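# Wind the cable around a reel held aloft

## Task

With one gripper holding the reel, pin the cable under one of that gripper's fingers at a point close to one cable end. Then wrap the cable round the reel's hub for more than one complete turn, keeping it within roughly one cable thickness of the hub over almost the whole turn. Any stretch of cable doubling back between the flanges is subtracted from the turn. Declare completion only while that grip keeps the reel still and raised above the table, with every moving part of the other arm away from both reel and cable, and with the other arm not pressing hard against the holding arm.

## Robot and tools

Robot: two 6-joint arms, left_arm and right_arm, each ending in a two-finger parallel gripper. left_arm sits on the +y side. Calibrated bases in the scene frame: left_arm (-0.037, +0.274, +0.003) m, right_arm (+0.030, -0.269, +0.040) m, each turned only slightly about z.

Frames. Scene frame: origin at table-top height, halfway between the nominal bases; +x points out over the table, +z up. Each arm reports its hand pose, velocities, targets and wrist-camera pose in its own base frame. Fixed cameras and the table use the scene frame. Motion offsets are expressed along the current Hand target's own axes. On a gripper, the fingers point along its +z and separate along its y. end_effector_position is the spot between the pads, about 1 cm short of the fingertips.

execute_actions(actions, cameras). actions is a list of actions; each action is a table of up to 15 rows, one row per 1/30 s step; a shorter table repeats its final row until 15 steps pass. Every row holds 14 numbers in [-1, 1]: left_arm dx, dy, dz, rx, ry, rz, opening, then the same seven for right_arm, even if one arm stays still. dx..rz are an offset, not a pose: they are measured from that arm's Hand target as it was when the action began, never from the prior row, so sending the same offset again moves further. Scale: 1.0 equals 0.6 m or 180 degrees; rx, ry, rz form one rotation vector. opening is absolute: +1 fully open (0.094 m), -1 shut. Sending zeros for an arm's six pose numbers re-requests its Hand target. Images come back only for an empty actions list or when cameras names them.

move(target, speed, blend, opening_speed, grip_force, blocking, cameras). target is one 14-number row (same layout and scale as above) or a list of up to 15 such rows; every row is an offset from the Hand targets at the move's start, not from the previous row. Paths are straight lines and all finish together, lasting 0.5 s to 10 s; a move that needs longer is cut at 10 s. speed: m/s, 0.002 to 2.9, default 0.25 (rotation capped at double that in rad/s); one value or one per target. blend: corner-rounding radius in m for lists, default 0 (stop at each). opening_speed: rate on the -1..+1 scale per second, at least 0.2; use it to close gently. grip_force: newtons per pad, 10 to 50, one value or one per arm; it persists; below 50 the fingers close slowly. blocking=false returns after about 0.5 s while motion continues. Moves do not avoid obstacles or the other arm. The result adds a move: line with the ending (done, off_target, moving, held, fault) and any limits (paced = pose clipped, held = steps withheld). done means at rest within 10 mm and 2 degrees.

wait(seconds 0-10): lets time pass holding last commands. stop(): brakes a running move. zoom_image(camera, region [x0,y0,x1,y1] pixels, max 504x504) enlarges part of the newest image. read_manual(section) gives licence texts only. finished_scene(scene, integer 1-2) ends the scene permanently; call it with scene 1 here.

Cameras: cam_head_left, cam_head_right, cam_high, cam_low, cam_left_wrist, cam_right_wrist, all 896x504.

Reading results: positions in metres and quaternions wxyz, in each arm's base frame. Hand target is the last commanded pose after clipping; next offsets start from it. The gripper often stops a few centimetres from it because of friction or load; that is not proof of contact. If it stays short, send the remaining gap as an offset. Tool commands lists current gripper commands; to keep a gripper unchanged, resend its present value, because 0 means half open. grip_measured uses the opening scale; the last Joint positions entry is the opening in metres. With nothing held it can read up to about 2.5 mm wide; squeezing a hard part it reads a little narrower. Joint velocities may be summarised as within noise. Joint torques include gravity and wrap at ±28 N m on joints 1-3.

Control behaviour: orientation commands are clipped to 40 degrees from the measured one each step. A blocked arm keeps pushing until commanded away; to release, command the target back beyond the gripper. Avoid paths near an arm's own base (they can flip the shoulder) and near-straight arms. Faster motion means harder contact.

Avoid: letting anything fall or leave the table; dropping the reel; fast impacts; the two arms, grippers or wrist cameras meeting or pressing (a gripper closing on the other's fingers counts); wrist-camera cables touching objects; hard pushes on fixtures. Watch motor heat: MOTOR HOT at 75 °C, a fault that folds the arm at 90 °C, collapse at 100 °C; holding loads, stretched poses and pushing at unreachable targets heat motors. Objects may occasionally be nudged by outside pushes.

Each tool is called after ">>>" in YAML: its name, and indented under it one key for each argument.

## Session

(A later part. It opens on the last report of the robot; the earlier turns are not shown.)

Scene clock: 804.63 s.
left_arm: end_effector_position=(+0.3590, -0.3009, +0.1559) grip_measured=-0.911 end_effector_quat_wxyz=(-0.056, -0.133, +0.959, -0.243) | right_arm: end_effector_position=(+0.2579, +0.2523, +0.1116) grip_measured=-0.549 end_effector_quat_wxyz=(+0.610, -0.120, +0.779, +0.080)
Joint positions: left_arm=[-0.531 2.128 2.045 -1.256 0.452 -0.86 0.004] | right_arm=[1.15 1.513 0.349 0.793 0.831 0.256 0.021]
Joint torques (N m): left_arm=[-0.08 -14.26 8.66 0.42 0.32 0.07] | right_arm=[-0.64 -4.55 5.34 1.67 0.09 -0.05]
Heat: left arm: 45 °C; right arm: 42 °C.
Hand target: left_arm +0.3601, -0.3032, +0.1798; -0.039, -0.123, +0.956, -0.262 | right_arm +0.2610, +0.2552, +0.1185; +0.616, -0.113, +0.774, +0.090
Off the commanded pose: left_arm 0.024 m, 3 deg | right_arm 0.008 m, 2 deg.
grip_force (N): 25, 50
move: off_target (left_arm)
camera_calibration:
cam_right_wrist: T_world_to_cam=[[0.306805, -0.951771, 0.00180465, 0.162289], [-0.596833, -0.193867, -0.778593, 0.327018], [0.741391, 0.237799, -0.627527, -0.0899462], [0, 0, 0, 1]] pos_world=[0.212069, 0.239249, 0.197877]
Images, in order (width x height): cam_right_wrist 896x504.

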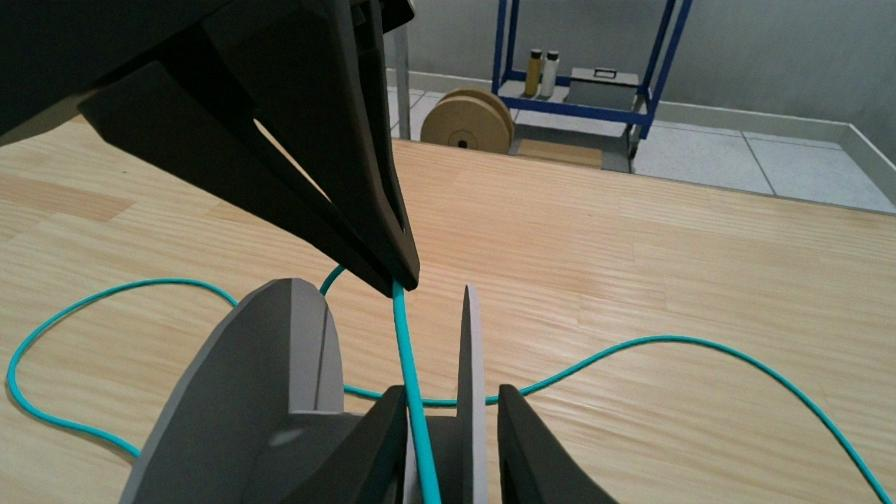

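>>> move:
  target: [0,0,0,0,0,0,-1,0,0,0,0,0,0,-0.8]
  opening_speed: 0.3
  cameras: ["cam_right_wrist"]

>>> zoom_image:
  camera: "cam_right_wrist"
  region: [330, 240, 570, 504]

>>> move:
  target: [0,0,0,0,0,0,-1,0,0,0,0,0,0,-1]
  opening_speed: 0.25
  cameras: ["cam_right_wrist"]

>>> zoom_image:
  camera: "cam_right_wrist"
  region: [330, 240, 570, 504]

Scene clock: 809.43 s.
left_arm: end_effector_position=(+0.3590, -0.3009, +0.1559) grip_measured=-0.911 end_effector_quat_wxyz=(-0.056, -0.133, +0.959, -0.243) | right_arm: end_effector_position=(+0.2580, +0.2527, +0.1123) grip_measured=-0.799 end_effector_quat_wxyz=(+0.611, -0.120, +0.779, +0.082)
Joint positions: left_arm=[-0.531 2.128 2.045 -1.256 0.452 -0.86 0.004] | right_arm=[1.15 1.513 0.349 0.798 0.83 0.256 0.009]
Joint torques (N m): left_arm=[-0.05 -14.26 8.65 0.41 0.32 0.07] | right_arm=[-0.61 -4.41 5.38 1.64 0.06 -0.04]
Heat: left arm: 45 °C; right arm: 42 °C.
Hand target: left_arm +0.3601, -0.3032, +0.1798; -0.039, -0.123, +0.956, -0.262 | right_arm +0.2610, +0.2552, +0.1185; +0.616, -0.114, +0.774, +0.090
Off the commanded pose: left_arm 0.024 m, 3 deg | right_arm 0.007 m, 1 deg.
grip_force (N): 25, 50
move: off_target (left_arm)
camera_calibration:
cam_right_wrist: T_world_to_cam=[[0.307564, -0.951527, -0.00130851, 0.162709], [-0.595314, -0.191351, -0.780376, 0.326846], [0.742298, 0.240794, -0.625309, -0.0908451], [0, 0, 0, 1]] pos_world=[0.211966, 0.239239, 0.198469]
Images, in order (width x height): cam_right_wrist 896x504.

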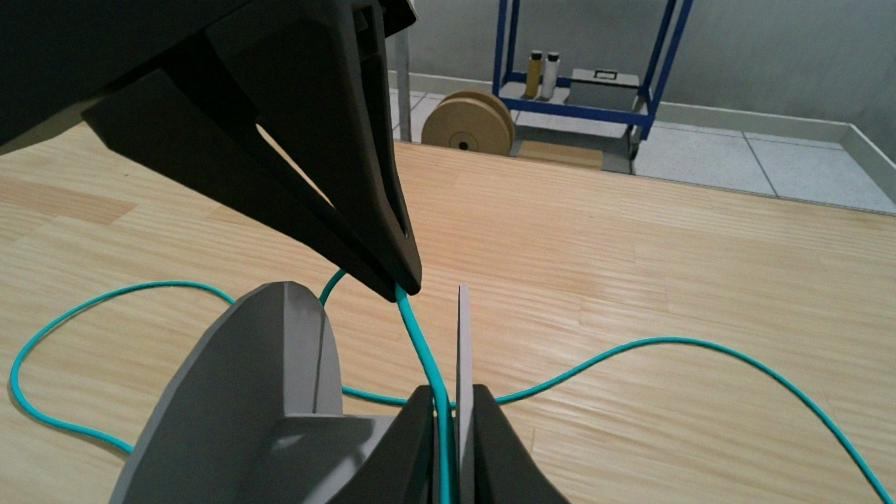

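Scaled by 1.909 from the camera's 896x504 image, which has a finer 1280x720 frame.

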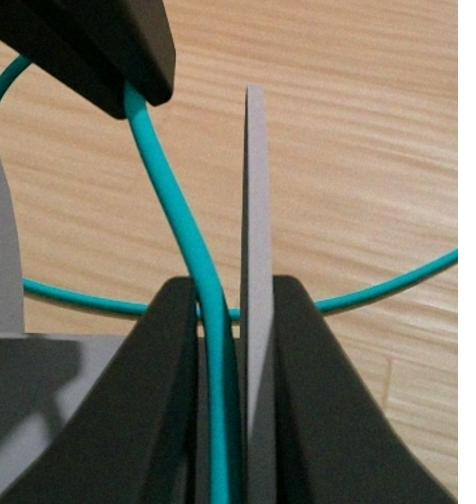

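Scene clock: 810.43 s.
left_arm: end_effector_position=(+0.3590, -0.3009, +0.1560) grip_measured=-0.911 end_effector_quat_wxyz=(-0.056, -0.133, +0.959, -0.243) | right_arm: end_effector_position=(+0.2580, +0.2534, +0.1130) grip_measured=-0.895 end_effector_quat_wxyz=(+0.611, -0.119, +0.778, +0.084)
Joint positions: left_arm=[-0.531 2.128 2.045 -1.256 0.452 -0.86 0.004] | right_arm=[1.15 1.513 0.349 0.802 0.828 0.256 0.005]
Joint torques (N m): left_arm=[-0.06 -14.26 8.66 0.41 0.32 0.07] | right_arm=[-0.76 -4.48 5.34 1.61 0.1 -0.06]
Heat: left arm: 45 °C; right arm: 42 °C.
Hand target: left_arm +0.3601, -0.3032, +0.1798; -0.039, -0.123, +0.956, -0.262 | right_arm +0.2610, +0.2552, +0.1185; +0.616, -0.114, +0.774, +0.090
Off the commanded pose: left_arm 0.024 m, 3 deg | right_arm 0.007 m, 1 deg.
grip_force (N): 25, 50
move: off_target (left_arm)
camera_calibration:
cam_right_wrist: T_world_to_cam=[[0.309571, -0.950863, -0.00501194, 0.16304], [-0.594165, -0.189321, -0.781745, 0.326888], [0.742384, 0.244984, -0.623578, -0.0918842], [0, 0, 0, 1]] pos_world=[0.211966, 0.239425, 0.199063]
Images, in order (width x height): cam_right_wrist 896x504.

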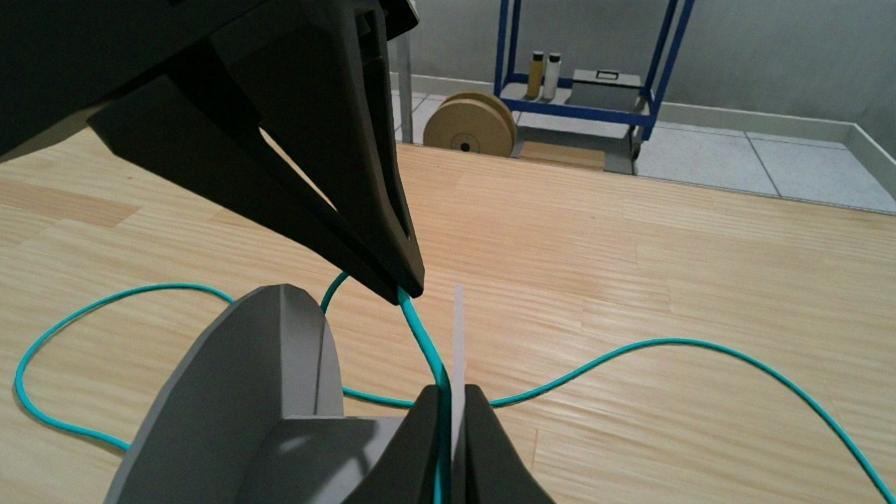

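Scaled by 1.909 from the camera's 896x504 image, which has a finer 1280x720 frame.

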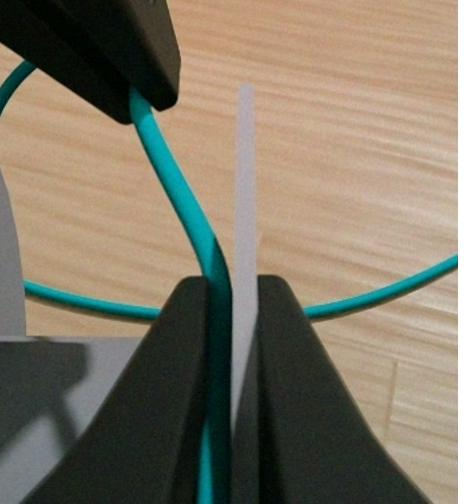

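>>> move:
  target:
    - [0,0,0,0,0,0,-0.55,0,0,0,0,0,0,-1]
    - [0,0,-0.1,0,0,0,-0.55,0,0,0,0,0,0,-1]
    - [0,0,-0.22,0,0,0,-0.3,0,0,0,0,0,0,-1]
  speed: 0.1
  blend: [0,0.02,0]
  cameras: ["cam_right_wrist","cam_left_wrist","cam_head_right","cam_head_left","cam_low"]

Scene clock: 816.27 s.
left_arm: end_effector_position=(+0.3663, -0.2368, +0.2739) grip_measured=-0.303 end_effector_quat_wxyz=(+0.004, -0.151, +0.944, -0.295) | right_arm: end_effector_position=(+0.2580, +0.2534, +0.1130) grip_measured=-0.895 end_effector_quat_wxyz=(+0.611, -0.119, +0.778, +0.084)
Joint positions: left_arm=[-0.376 2.034 2.355 -1.551 0.501 -0.781 0.033] | right_arm=[1.15 1.513 0.349 0.802 0.828 0.256 0.005]
Joint torques (N m): left_arm=[0.17 -12.7 7.09 0.59 0.37 0.13] | right_arm=[-0.69 -4.6 5.46 1.61 0.08 -0.03]
Heat: left arm: 45 °C; right arm: 42 °C.
Hand target: left_arm +0.3614, -0.2356, +0.2933; -0.038, -0.123, +0.956, -0.262 | right_arm +0.2610, +0.2552, +0.1185; +0.616, -0.114, +0.774, +0.090
Off the commanded pose: left_arm 0.020 m, 7 deg | right_arm 0.007 m, 1 deg.
joint sent to its limit (left arm) — joint 4 (wrist pitch), lower limit. The joint targets are off in orientation, not in position.
grip_force (N): 25, 50
move: off_target (left_arm); target 3's new opening was sent with left_arm's hand 0.020 m and 7 deg from that target
camera_calibration:
cam_left_wrist: T_world_to_cam=[[0.277646, -0.795866, 0.538061, -0.437847], [-0.905109, -0.0289747, 0.424191, 0.243694], [-0.322009, -0.604779, -0.728391, 0.26844], [0, 0, 0, 1]] pos_world=[0.428576, -0.179061, 0.327745]
cam_right_wrist: T_world_to_cam=[[0.309571, -0.950863, -0.00501194, 0.16304], [-0.594165, -0.189321, -0.781745, 0.326888], [0.742384, 0.244984, -0.623578, -0.0918842], [0, 0, 0, 1]] pos_world=[0.211966, 0.239425, 0.199063]
Images, in order (width x height): cam_head_left 896x504, cam_head_right 896x504, cam_low 896x504, cam_left_wrist 896x504, cam_right_wrist 896x504.

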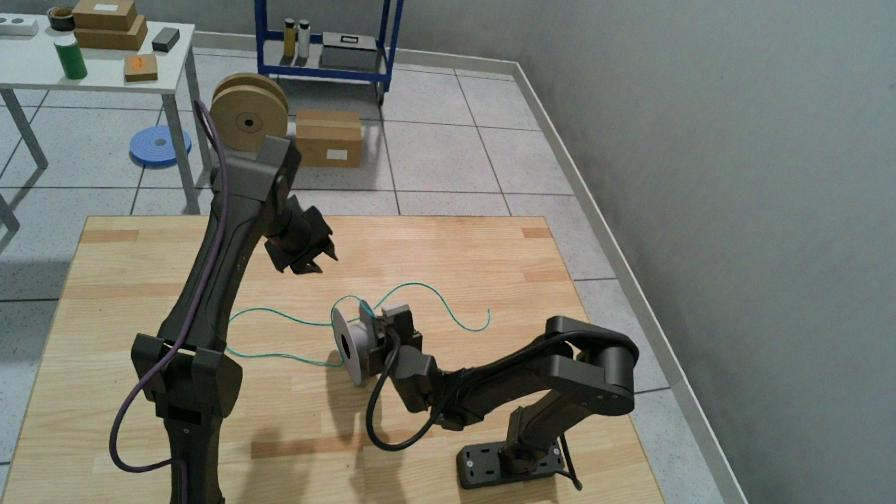

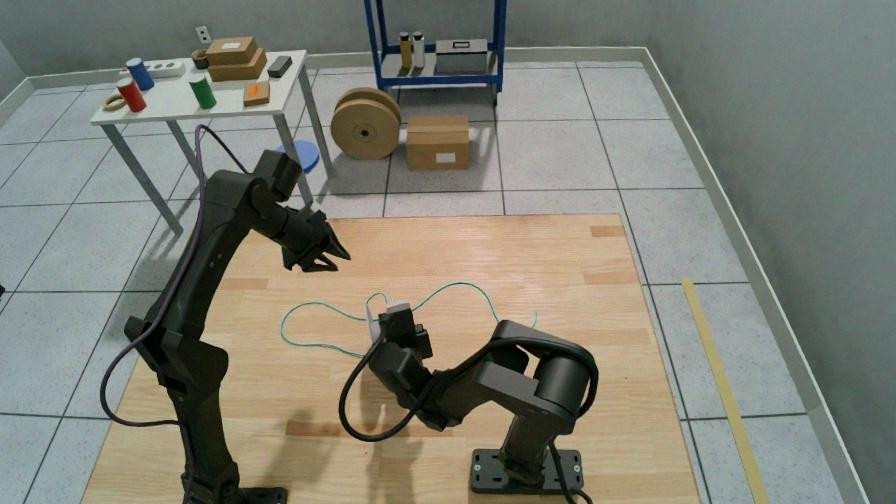

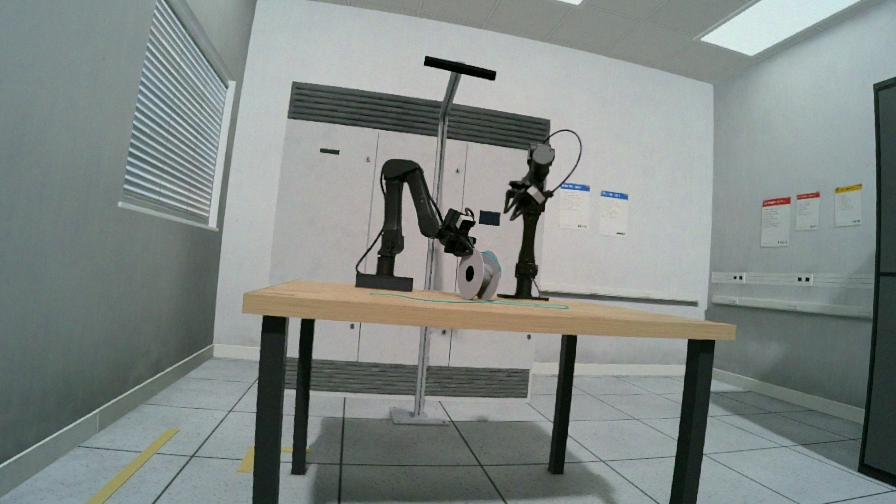

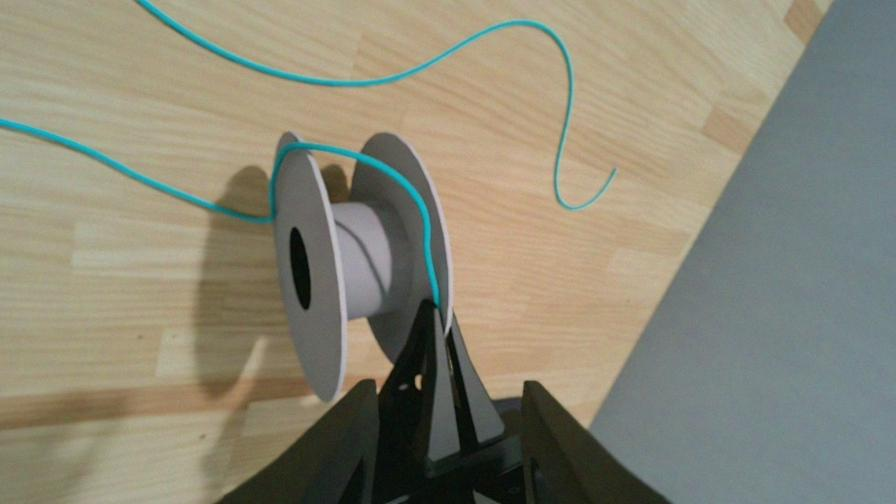

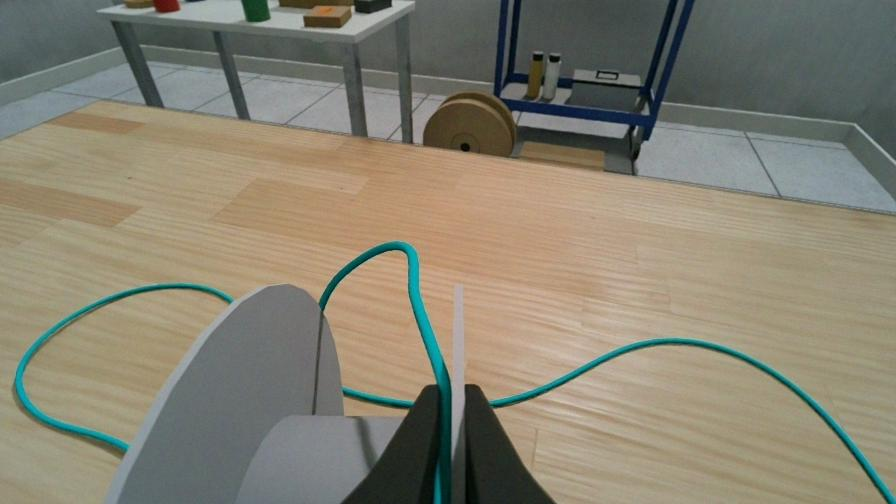

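>>> execute_actions:
  actions: []

Scene clock: 835.53 s.
left_arm: end_effector_position=(+0.3663, -0.2368, +0.2739) grip_measured=-0.303 end_effector_quat_wxyz=(+0.004, -0.151, +0.944, -0.295) | right_arm: end_effector_position=(+0.2580, +0.2534, +0.1130) grip_measured=-0.895 end_effector_quat_wxyz=(+0.611, -0.119, +0.778, +0.084)
Joint positions: left_arm=[-0.376 2.034 2.355 -1.551 0.501 -0.781 0.033] | right_arm=[1.15 1.513 0.349 0.802 0.828 0.256 0.005]
Joint velocities: within noise
Joint torques (N m): left_arm=[0.16 -12.67 7.09 0.59 0.37 0.13] | right_arm=[-0.58 -4.56 5.26 1.56 0.11 -0.03]
Heat: left arm: 46 °C; right arm: 41 °C.
Hand target: left_arm +0.3614, -0.2356, +0.2933; -0.038, -0.123, +0.956, -0.262 | right_arm +0.2610, +0.2552, +0.1185; +0.616, -0.114, +0.774, +0.090
Tool commands: left_gripper/opening=-0.3 right_gripper/opening=-1.0
Off the commanded pose: left_arm 0.020 m, 7 deg | right_arm 0.007 m, 1 deg.
grip_force (N): 25, 50
camera_calibration:
cam_left_wrist: T_world_to_cam=[[0.277646, -0.795866, 0.538061, -0.437847], [-0.905109, -0.0289747, 0.424191, 0.243694], [-0.322009, -0.604779, -0.728391, 0.26844], [0, 0, 0, 1]] pos_world=[0.428576, -0.179061, 0.327745]
cam_right_wrist: T_world_to_cam=[[0.309571, -0.950863, -0.00501194, 0.16304], [-0.594165, -0.189321, -0.781745, 0.326888], [0.742384, 0.244984, -0.623578, -0.0918842], [0, 0, 0, 1]] pos_world=[0.211966, 0.239425, 0.199063]

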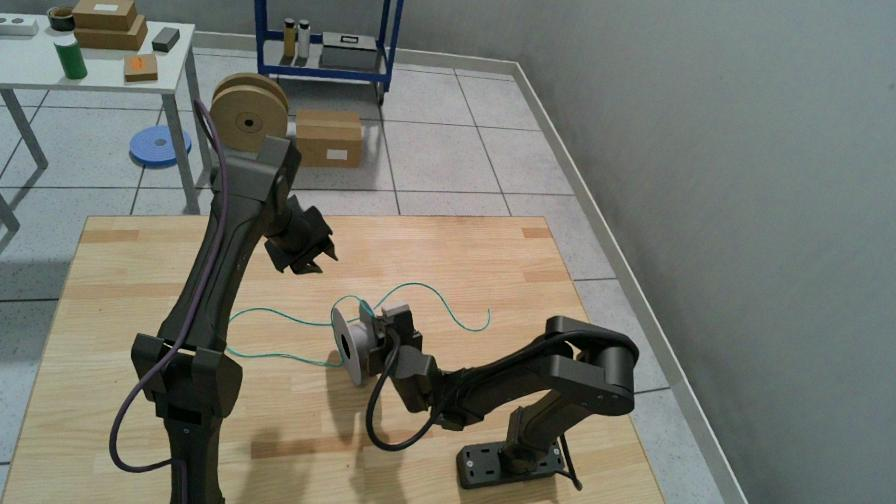

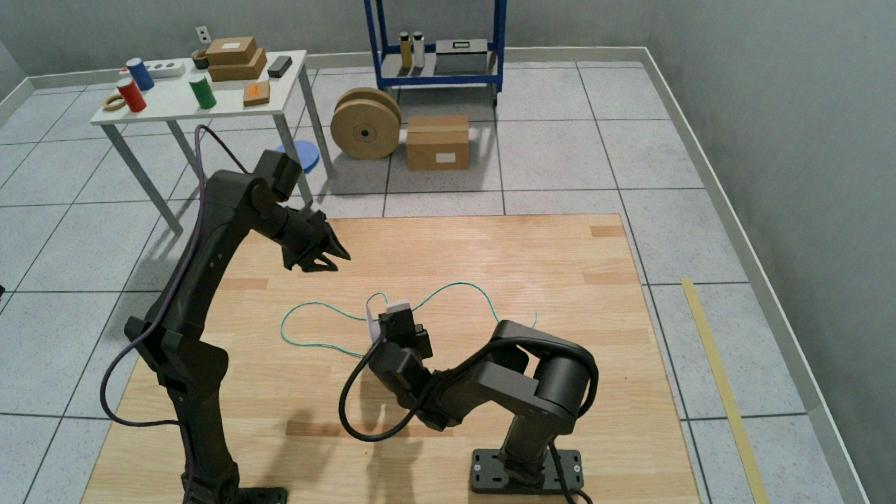

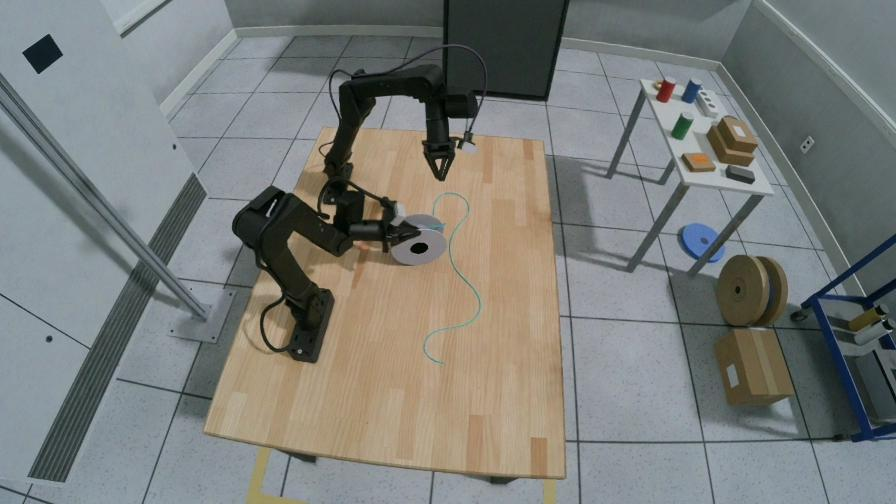

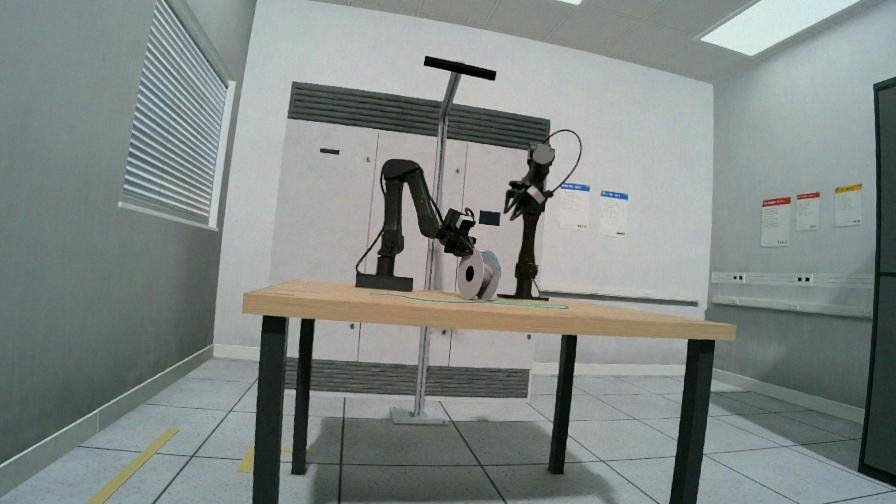

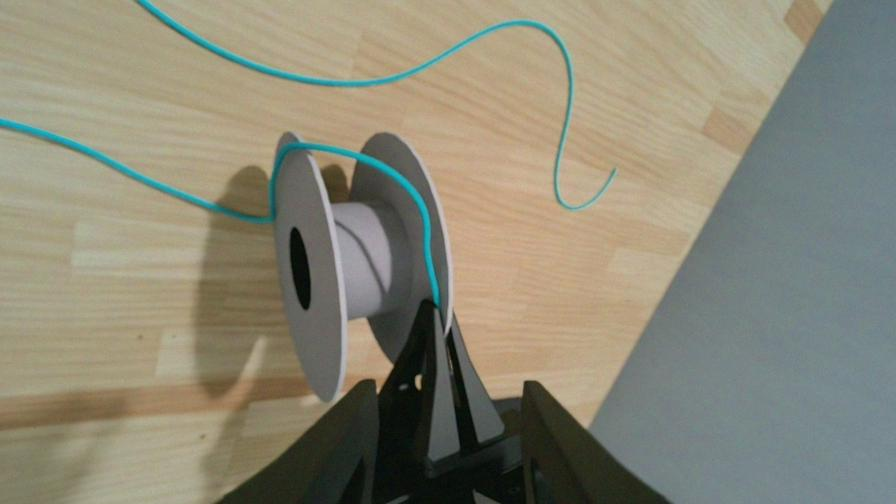

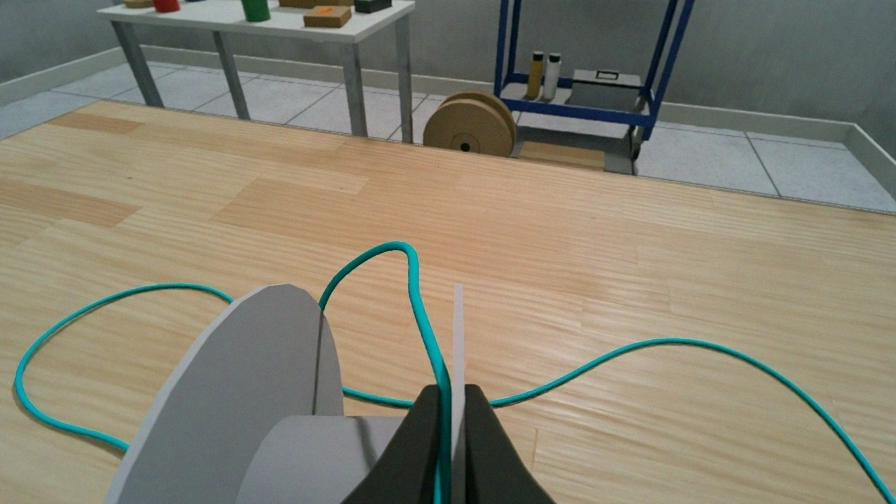

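>>> move:
  target: [-0.083,0.321,-0.257,0,0,0,-0.3,0,0,0,0,0,0,-1]
  grip_force: [25,50]

>>> execute_actions:
  actions: []
  cameras: ["cam_right_wrist","cam_left_wrist","cam_head_left"]

Scene clock: 843.23 s.
left_arm: end_effector_position=(+0.3689, +0.0188, +0.3114) grip_measured=-0.303 end_effector_quat_wxyz=(+0.186, -0.201, +0.919, -0.282) | right_arm: end_effector_position=(+0.2580, +0.2534, +0.1130) grip_measured=-0.895 end_effector_quat_wxyz=(+0.611, -0.119, +0.778, +0.084)
Joint positions: left_arm=[0.329 1.754 2.094 -1.555 0.604 -0.213 0.033] | right_arm=[1.15 1.513 0.349 0.802 0.828 0.256 0.005]
Joint torques (N m): left_arm=[-0.57 -10.58 5.48 0.64 0.32 0.14] | right_arm=[-0.73 -4.59 5.37 1.6 0.11 -0.07]
Heat: left arm: 46 °C; right arm: 41 °C.
Hand target: left_arm +0.3616, +0.0141, +0.3243; -0.039, -0.123, +0.956, -0.262 | right_arm +0.2610, +0.2552, +0.1185; +0.616, -0.114, +0.774, +0.090
Off the commanded pose: left_arm 0.016 m, 28 deg | right_arm 0.007 m, 1 deg.
joint sent to its limit (left arm) — joint 4 (wrist pitch), lower limit. The joint targets are off in orientation, not in position.
grip_force (N): 25, 50
move: off_target (left_arm)

Scene clock: 843.23 s.
left_arm: end_effector_position=(+0.3689, +0.0188, +0.3114) grip_measured=-0.303 end_effector_quat_wxyz=(+0.186, -0.201, +0.919, -0.282) | right_arm: end_effector_position=(+0.2580, +0.2534, +0.1130) grip_measured=-0.895 end_effector_quat_wxyz=(+0.611, -0.119, +0.778, +0.084)
Joint positions: left_arm=[0.329 1.754 2.094 -1.555 0.604 -0.213 0.033] | right_arm=[1.15 1.513 0.349 0.802 0.828 0.256 0.005]
Joint velocities: within noise
Joint torques (N m): left_arm=[-0.57 -10.58 5.48 0.64 0.32 0.14] | right_arm=[-0.73 -4.59 5.37 1.6 0.11 -0.07]
Heat: left arm: 46 °C; right arm: 41 °C.
Hand target: left_arm +0.3616, +0.0141, +0.3243; -0.039, -0.123, +0.956, -0.262 | right_arm +0.2610, +0.2552, +0.1185; +0.616, -0.114, +0.774, +0.090
Tool commands: left_gripper/opening=-0.3 right_gripper/opening=-1.0
Off the commanded pose: left_arm 0.016 m, 28 deg | right_arm 0.007 m, 1 deg.
grip_force (N): 25, 50
camera_calibration:
cam_left_wrist: T_world_to_cam=[[0.269151, -0.773185, 0.574232, -0.263899], [-0.961925, -0.245232, 0.12067, 0.357102], [0.0475195, -0.584847, -0.809751, 0.339832], [0, 0, 0, 1]] pos_world=[0.398385, 0.0822795, 0.383627]
cam_right_wrist: T_world_to_cam=[[0.309571, -0.950863, -0.00501194, 0.16304], [-0.594165, -0.189321, -0.781745, 0.326888], [0.742384, 0.244984, -0.623578, -0.0918842], [0, 0, 0, 1]] pos_world=[0.211966, 0.239425, 0.199063]
Images, in order (width x height): cam_head_left 896x504, cam_left_wrist 896x504, cam_right_wrist 896x504.

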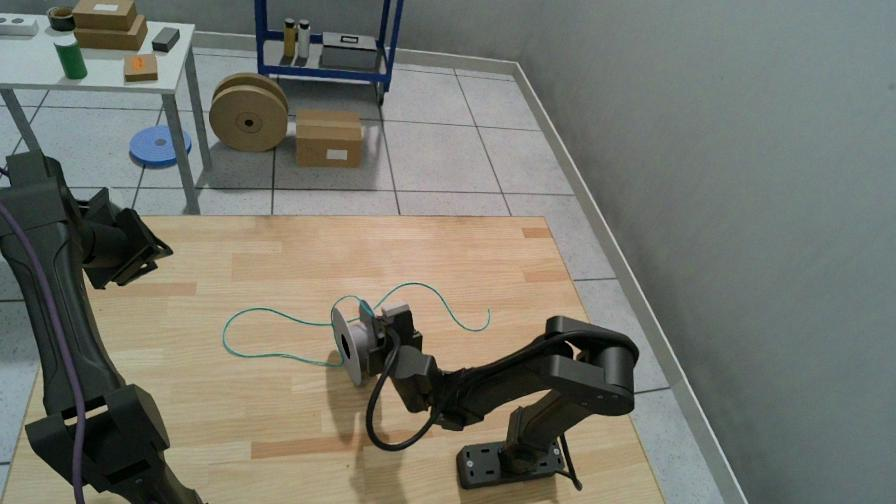

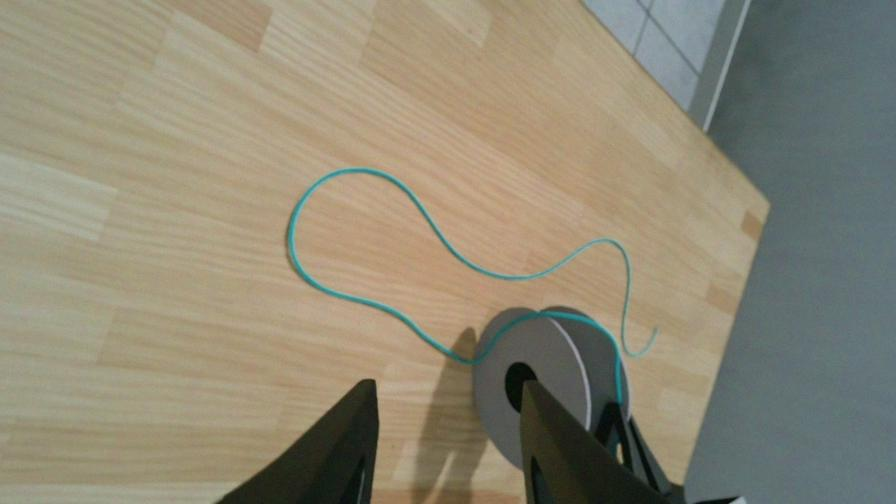

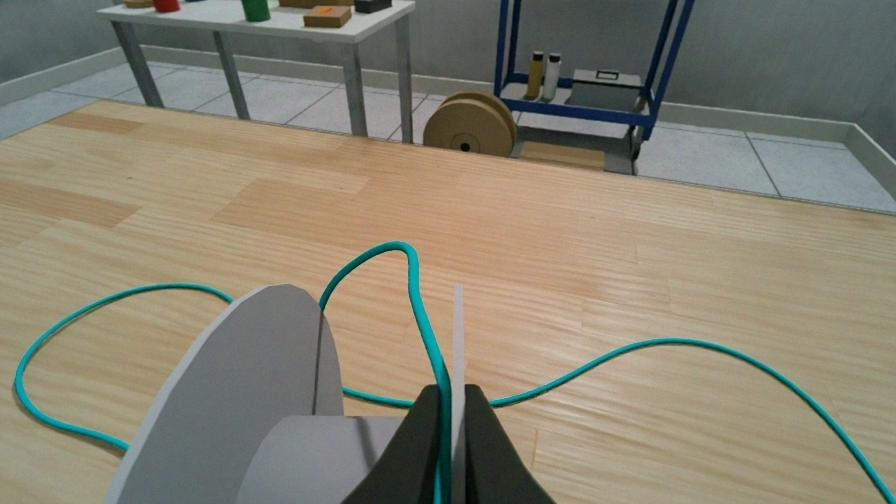

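>>> move:
  target: [0,0,0,0,0,0,-0.3,-0.0812,0,-0.0187,0,0,0,-1]
  speed: 0.06
  cameras: ["cam_right_wrist","cam_left_wrist"]

Scene clock: 849.57 s.
left_arm: end_effector_position=(+0.3689, +0.0188, +0.3114) grip_measured=-0.303 end_effector_quat_wxyz=(+0.186, -0.200, +0.920, -0.282) | right_arm: end_effector_position=(+0.2548, +0.2486, +0.1381) grip_measured=-0.895 end_effector_quat_wxyz=(+0.593, -0.145, +0.790, +0.059)
Joint positions: left_arm=[0.329 1.754 2.094 -1.555 0.604 -0.212 0.033] | right_arm=[1.15 1.329 0.429 0.46 0.821 0.249 0.005]
Joint torques (N m): left_arm=[-0.58 -10.58 5.49 0.64 0.32 0.15] | right_arm=[-0.81 -6.86 8.36 1.81 0.15 0.04]
Heat: left arm: 45 °C; right arm: 41 °C.
Hand target: left_arm +0.3616, +0.0141, +0.3243; -0.039, -0.123, +0.956, -0.262 | right_arm +0.2610, +0.2553, +0.1685; +0.616, -0.113, +0.774, +0.090
Off the commanded pose: left_arm 0.016 m, 28 deg | right_arm 0.032 m, 6 deg.
joint sent to its limit (left arm) — joint 4 (wrist pitch), lower limit. The joint targets are off in orientation, not in position.
grip_force (N): 25, 50
move: off_target (left_arm, right_arm)
camera_calibration:
cam_left_wrist: T_world_to_cam=[[0.268113, -0.77375, 0.573957, -0.263362], [-0.962219, -0.244407, 0.119998, 0.357504], [0.0474303, -0.584445, -0.810046, 0.339942], [0, 0, 0, 1]] pos_world=[0.398484, 0.0822774, 0.383627]
cam_right_wrist: T_world_to_cam=[[0.318887, -0.94606, 0.0572866, 0.147462], [-0.617319, -0.253182, -0.74486, 0.360356], [0.719186, 0.202162, -0.664757, -0.050481], [0, 0, 0, 1]] pos_world=[0.211736, 0.240949, 0.22641]
Images, in order (width x height): cam_left_wrist 896x504, cam_right_wrist 896x504.

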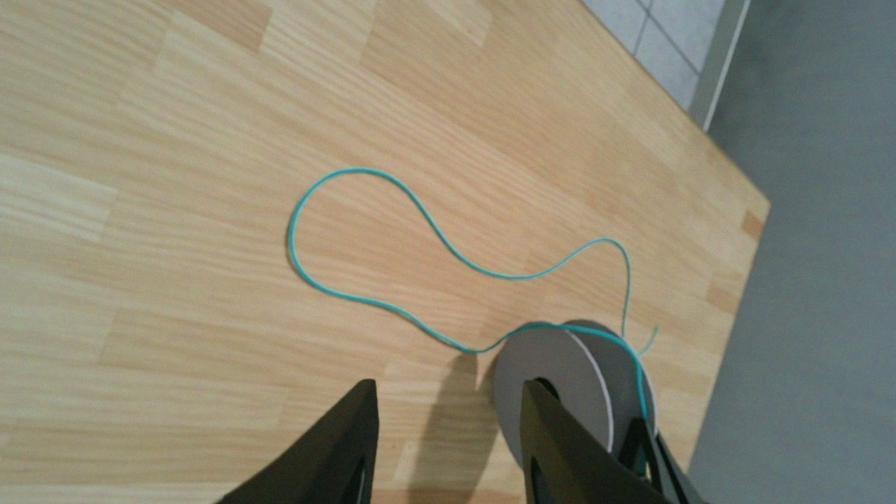

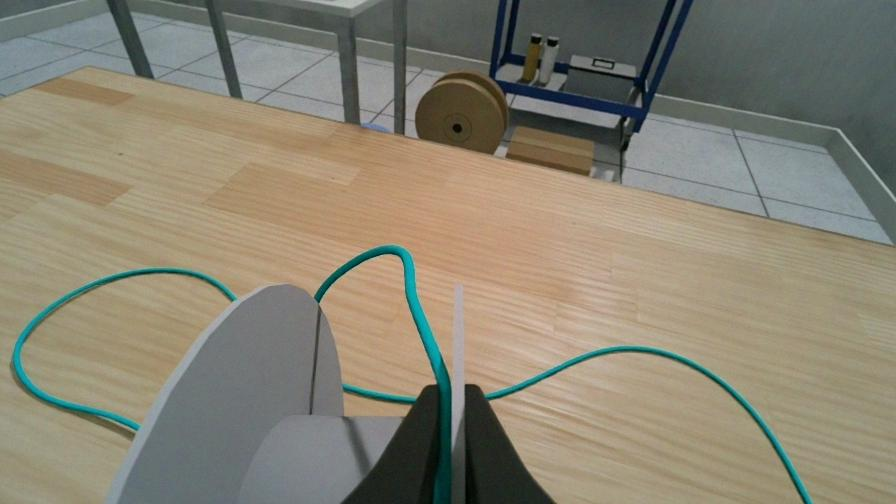

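>>> move:
  target: [0,0,0,0,0,0,-0.3,-0.258,-0.151,0.071,0,0,0,-1]
  speed: 0.08
  cameras: ["cam_right_wrist","cam_left_wrist","cam_high","cam_head_left"]

Scene clock: 858.50 s.
left_arm: end_effector_position=(+0.3689, +0.0188, +0.3114) grip_measured=-0.303 end_effector_quat_wxyz=(+0.186, -0.200, +0.920, -0.282) | right_arm: end_effector_position=(+0.3528, +0.1860, +0.2795) grip_measured=-0.895 end_effector_quat_wxyz=(+0.586, -0.124, +0.797, +0.072)
Joint positions: left_arm=[0.329 1.754 2.094 -1.555 0.604 -0.212 0.033] | right_arm=[0.634 1.16 0.904 -0.071 0.339 0.08 0.005]
Joint torques (N m): left_arm=[-0.57 -10.58 5.49 0.64 0.32 0.15] | right_arm=[-0.59 -3.33 10.09 2.15 -0.02 -0.01]
Heat: left arm: 45 °C; right arm: 42 °C.
Hand target: left_arm +0.3616, +0.0141, +0.3243; -0.039, -0.123, +0.956, -0.262 | right_arm +0.3601, +0.1904, +0.3098; +0.616, -0.114, +0.774, +0.090
Off the commanded pose: left_arm 0.016 m, 28 deg | right_arm 0.032 m, 5 deg.
joint sent to its limit (left arm) — joint 4 (wrist pitch), lower limit. The joint targets are off in orientation, not in position.
grip_force (N): 25, 50
move: off_target (left_arm, right_arm)
camera_calibration:
cam_left_wrist: T_world_to_cam=[[0.268113, -0.77375, 0.573957, -0.263362], [-0.962219, -0.244407, 0.119998, 0.357504], [0.0474303, -0.584445, -0.810046, 0.339942], [0, 0, 0, 1]] pos_world=[0.398484, 0.0822774, 0.383627]
cam_right_wrist: T_world_to_cam=[[0.303088, -0.952924, 0.00855195, 0.0693788], [-0.640534, -0.210357, -0.738556, 0.508842], [0.705587, 0.21837, -0.674137, -0.00988424], [0, 0, 0, 1]] pos_world=[0.311877, 0.17531, 0.368552]
Images, in order (width x height): cam_head_left 896x504, cam_high 896x504, cam_left_wrist 896x504, cam_right_wrist 896x504.

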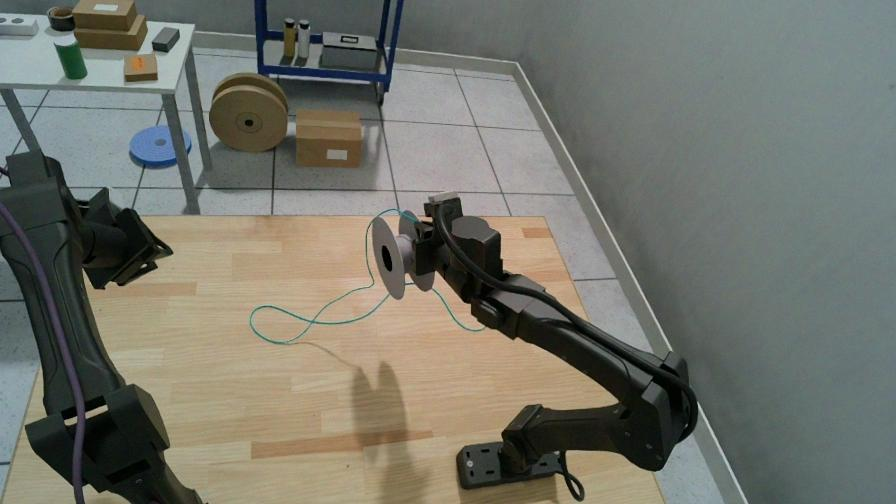

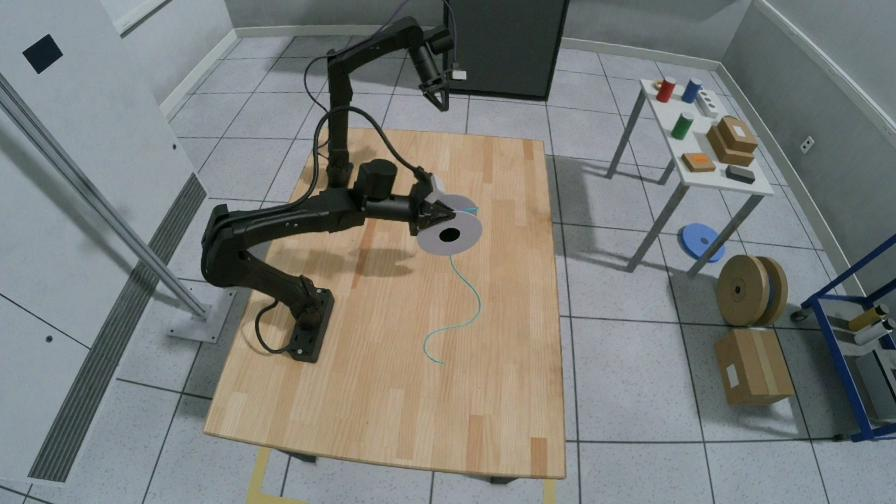

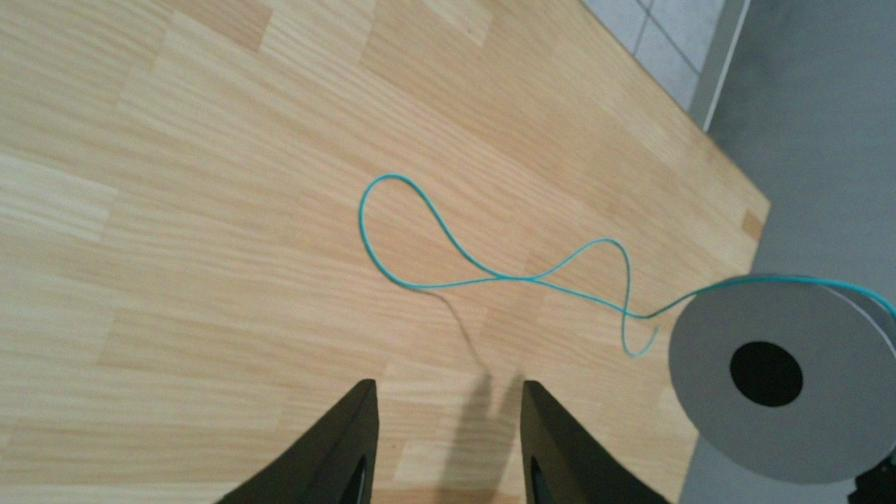

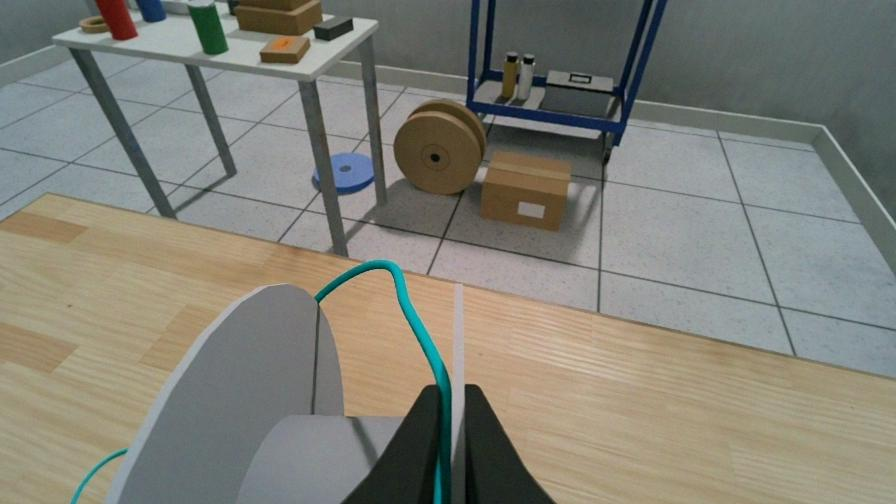

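>>> execute_actions:
  actions: []
  cameras: ["cam_head_right","cam_low","cam_high","cam_head_left"]

>>> zoom_image:
  camera: "cam_head_left"
  region: [320, 170, 520, 320]

>>> zoom_image:
  camera: "cam_head_right"
  region: [320, 170, 520, 320]

>>> zoom_image:
  camera: "cam_high"
  region: [370, 150, 530, 270]

>>> zoom_image:
  camera: "cam_low"
  region: [400, 150, 600, 300]

Scene clock: 880.70 s.
left_arm: end_effector_position=(+0.3689, +0.0188, +0.3114) grip_measured=-0.303 end_effector_quat_wxyz=(+0.186, -0.200, +0.920, -0.282) | right_arm: end_effector_position=(+0.3528, +0.1860, +0.2794) grip_measured=-0.895 end_effector_quat_wxyz=(+0.586, -0.124, +0.798, +0.072)
Joint positions: left_arm=[0.329 1.754 2.094 -1.555 0.604 -0.212 0.033] | right_arm=[0.634 1.16 0.904 -0.071 0.339 0.08 0.005]
Joint velocities: within noise
Joint torques (N m): left_arm=[-0.58 -10.56 5.49 0.64 0.32 0.15] | right_arm=[-0.4 -3.33 9.95 2.16 -0.09 -0.01]
Heat: left arm: 44 °C; right arm: 43 °C.
Hand target: left_arm +0.3616, +0.0141, +0.3243; -0.039, -0.123, +0.956, -0.262 | right_arm +0.3601, +0.1904, +0.3098; +0.616, -0.114, +0.774, +0.090
Tool commands: left_gripper/opening=-0.3 right_gripper/opening=-1.0
Off the commanded pose: left_arm 0.016 m, 28 deg | right_arm 0.032 m, 5 deg.
grip_force (N): 25, 50
Images, in order (width x height): cam_head_left 896x504, cam_head_right 896x504, cam_high 896x504, cam_low 896x504.

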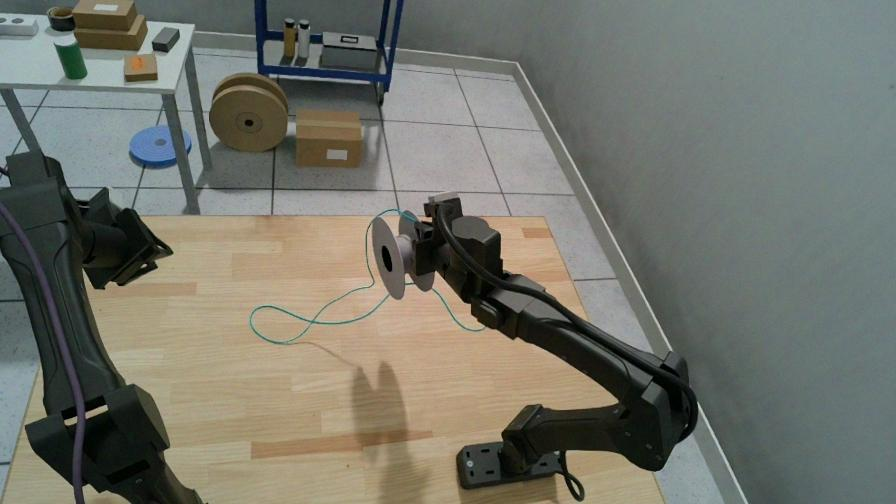

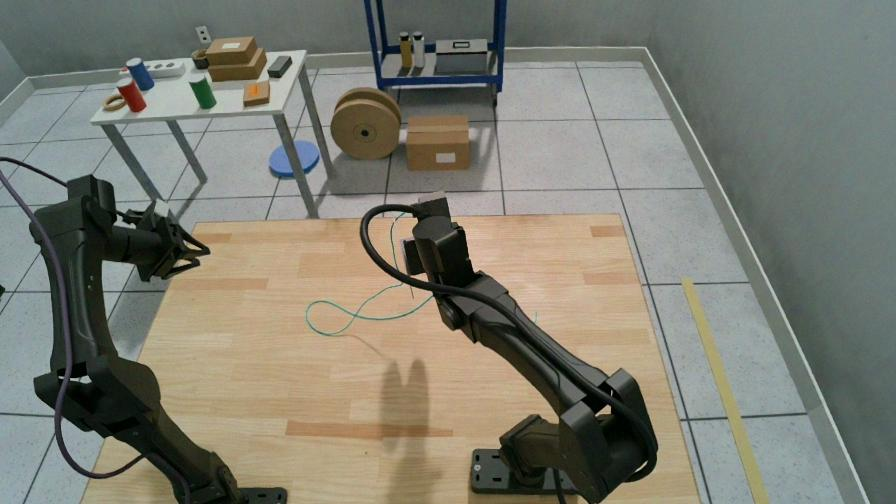

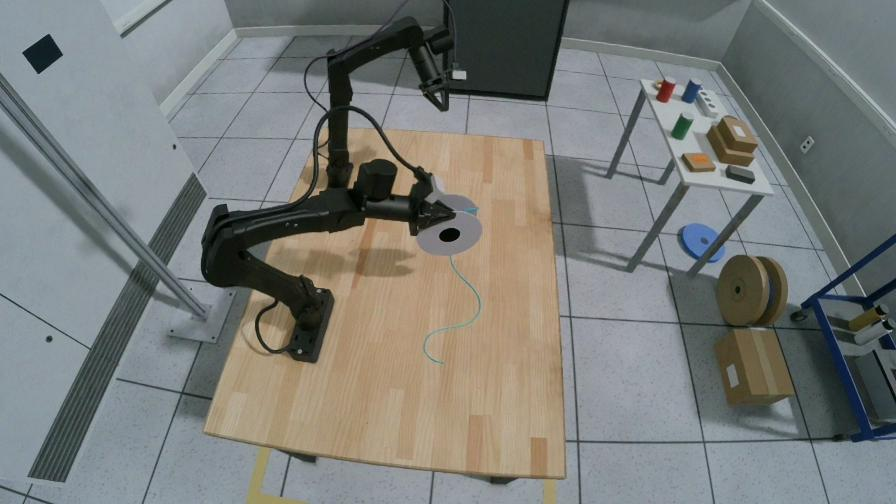

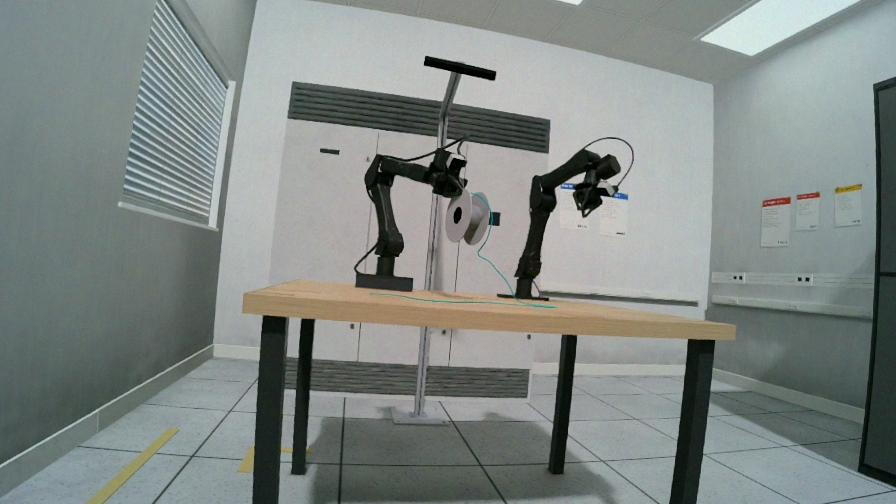

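Scaled by 2.520 from the camera's 896x504 image, which has a finer 1280x720 frame.

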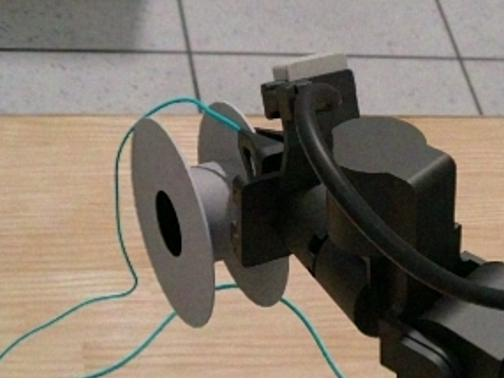

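Scaled by 2.520 from the camera's 896x504 image, which has a finer 1280x720 frame.

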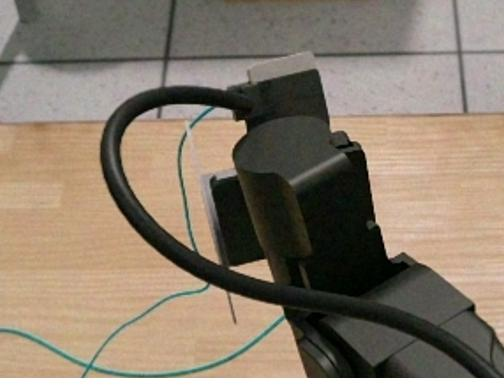

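Scaled by 3.150 from the camera's 896x504 image, which has a finer 1280x720 frame.

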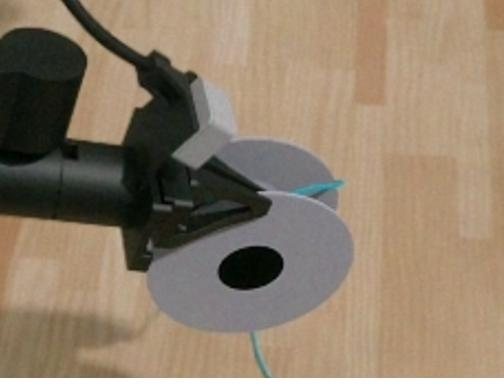

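Scaled by 2.520 from the camera's 896x504 image, which has a finer 1280x720 frame.

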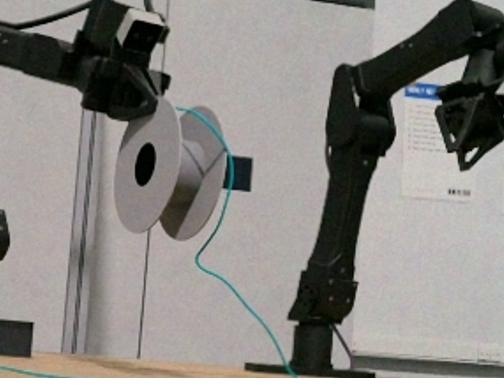

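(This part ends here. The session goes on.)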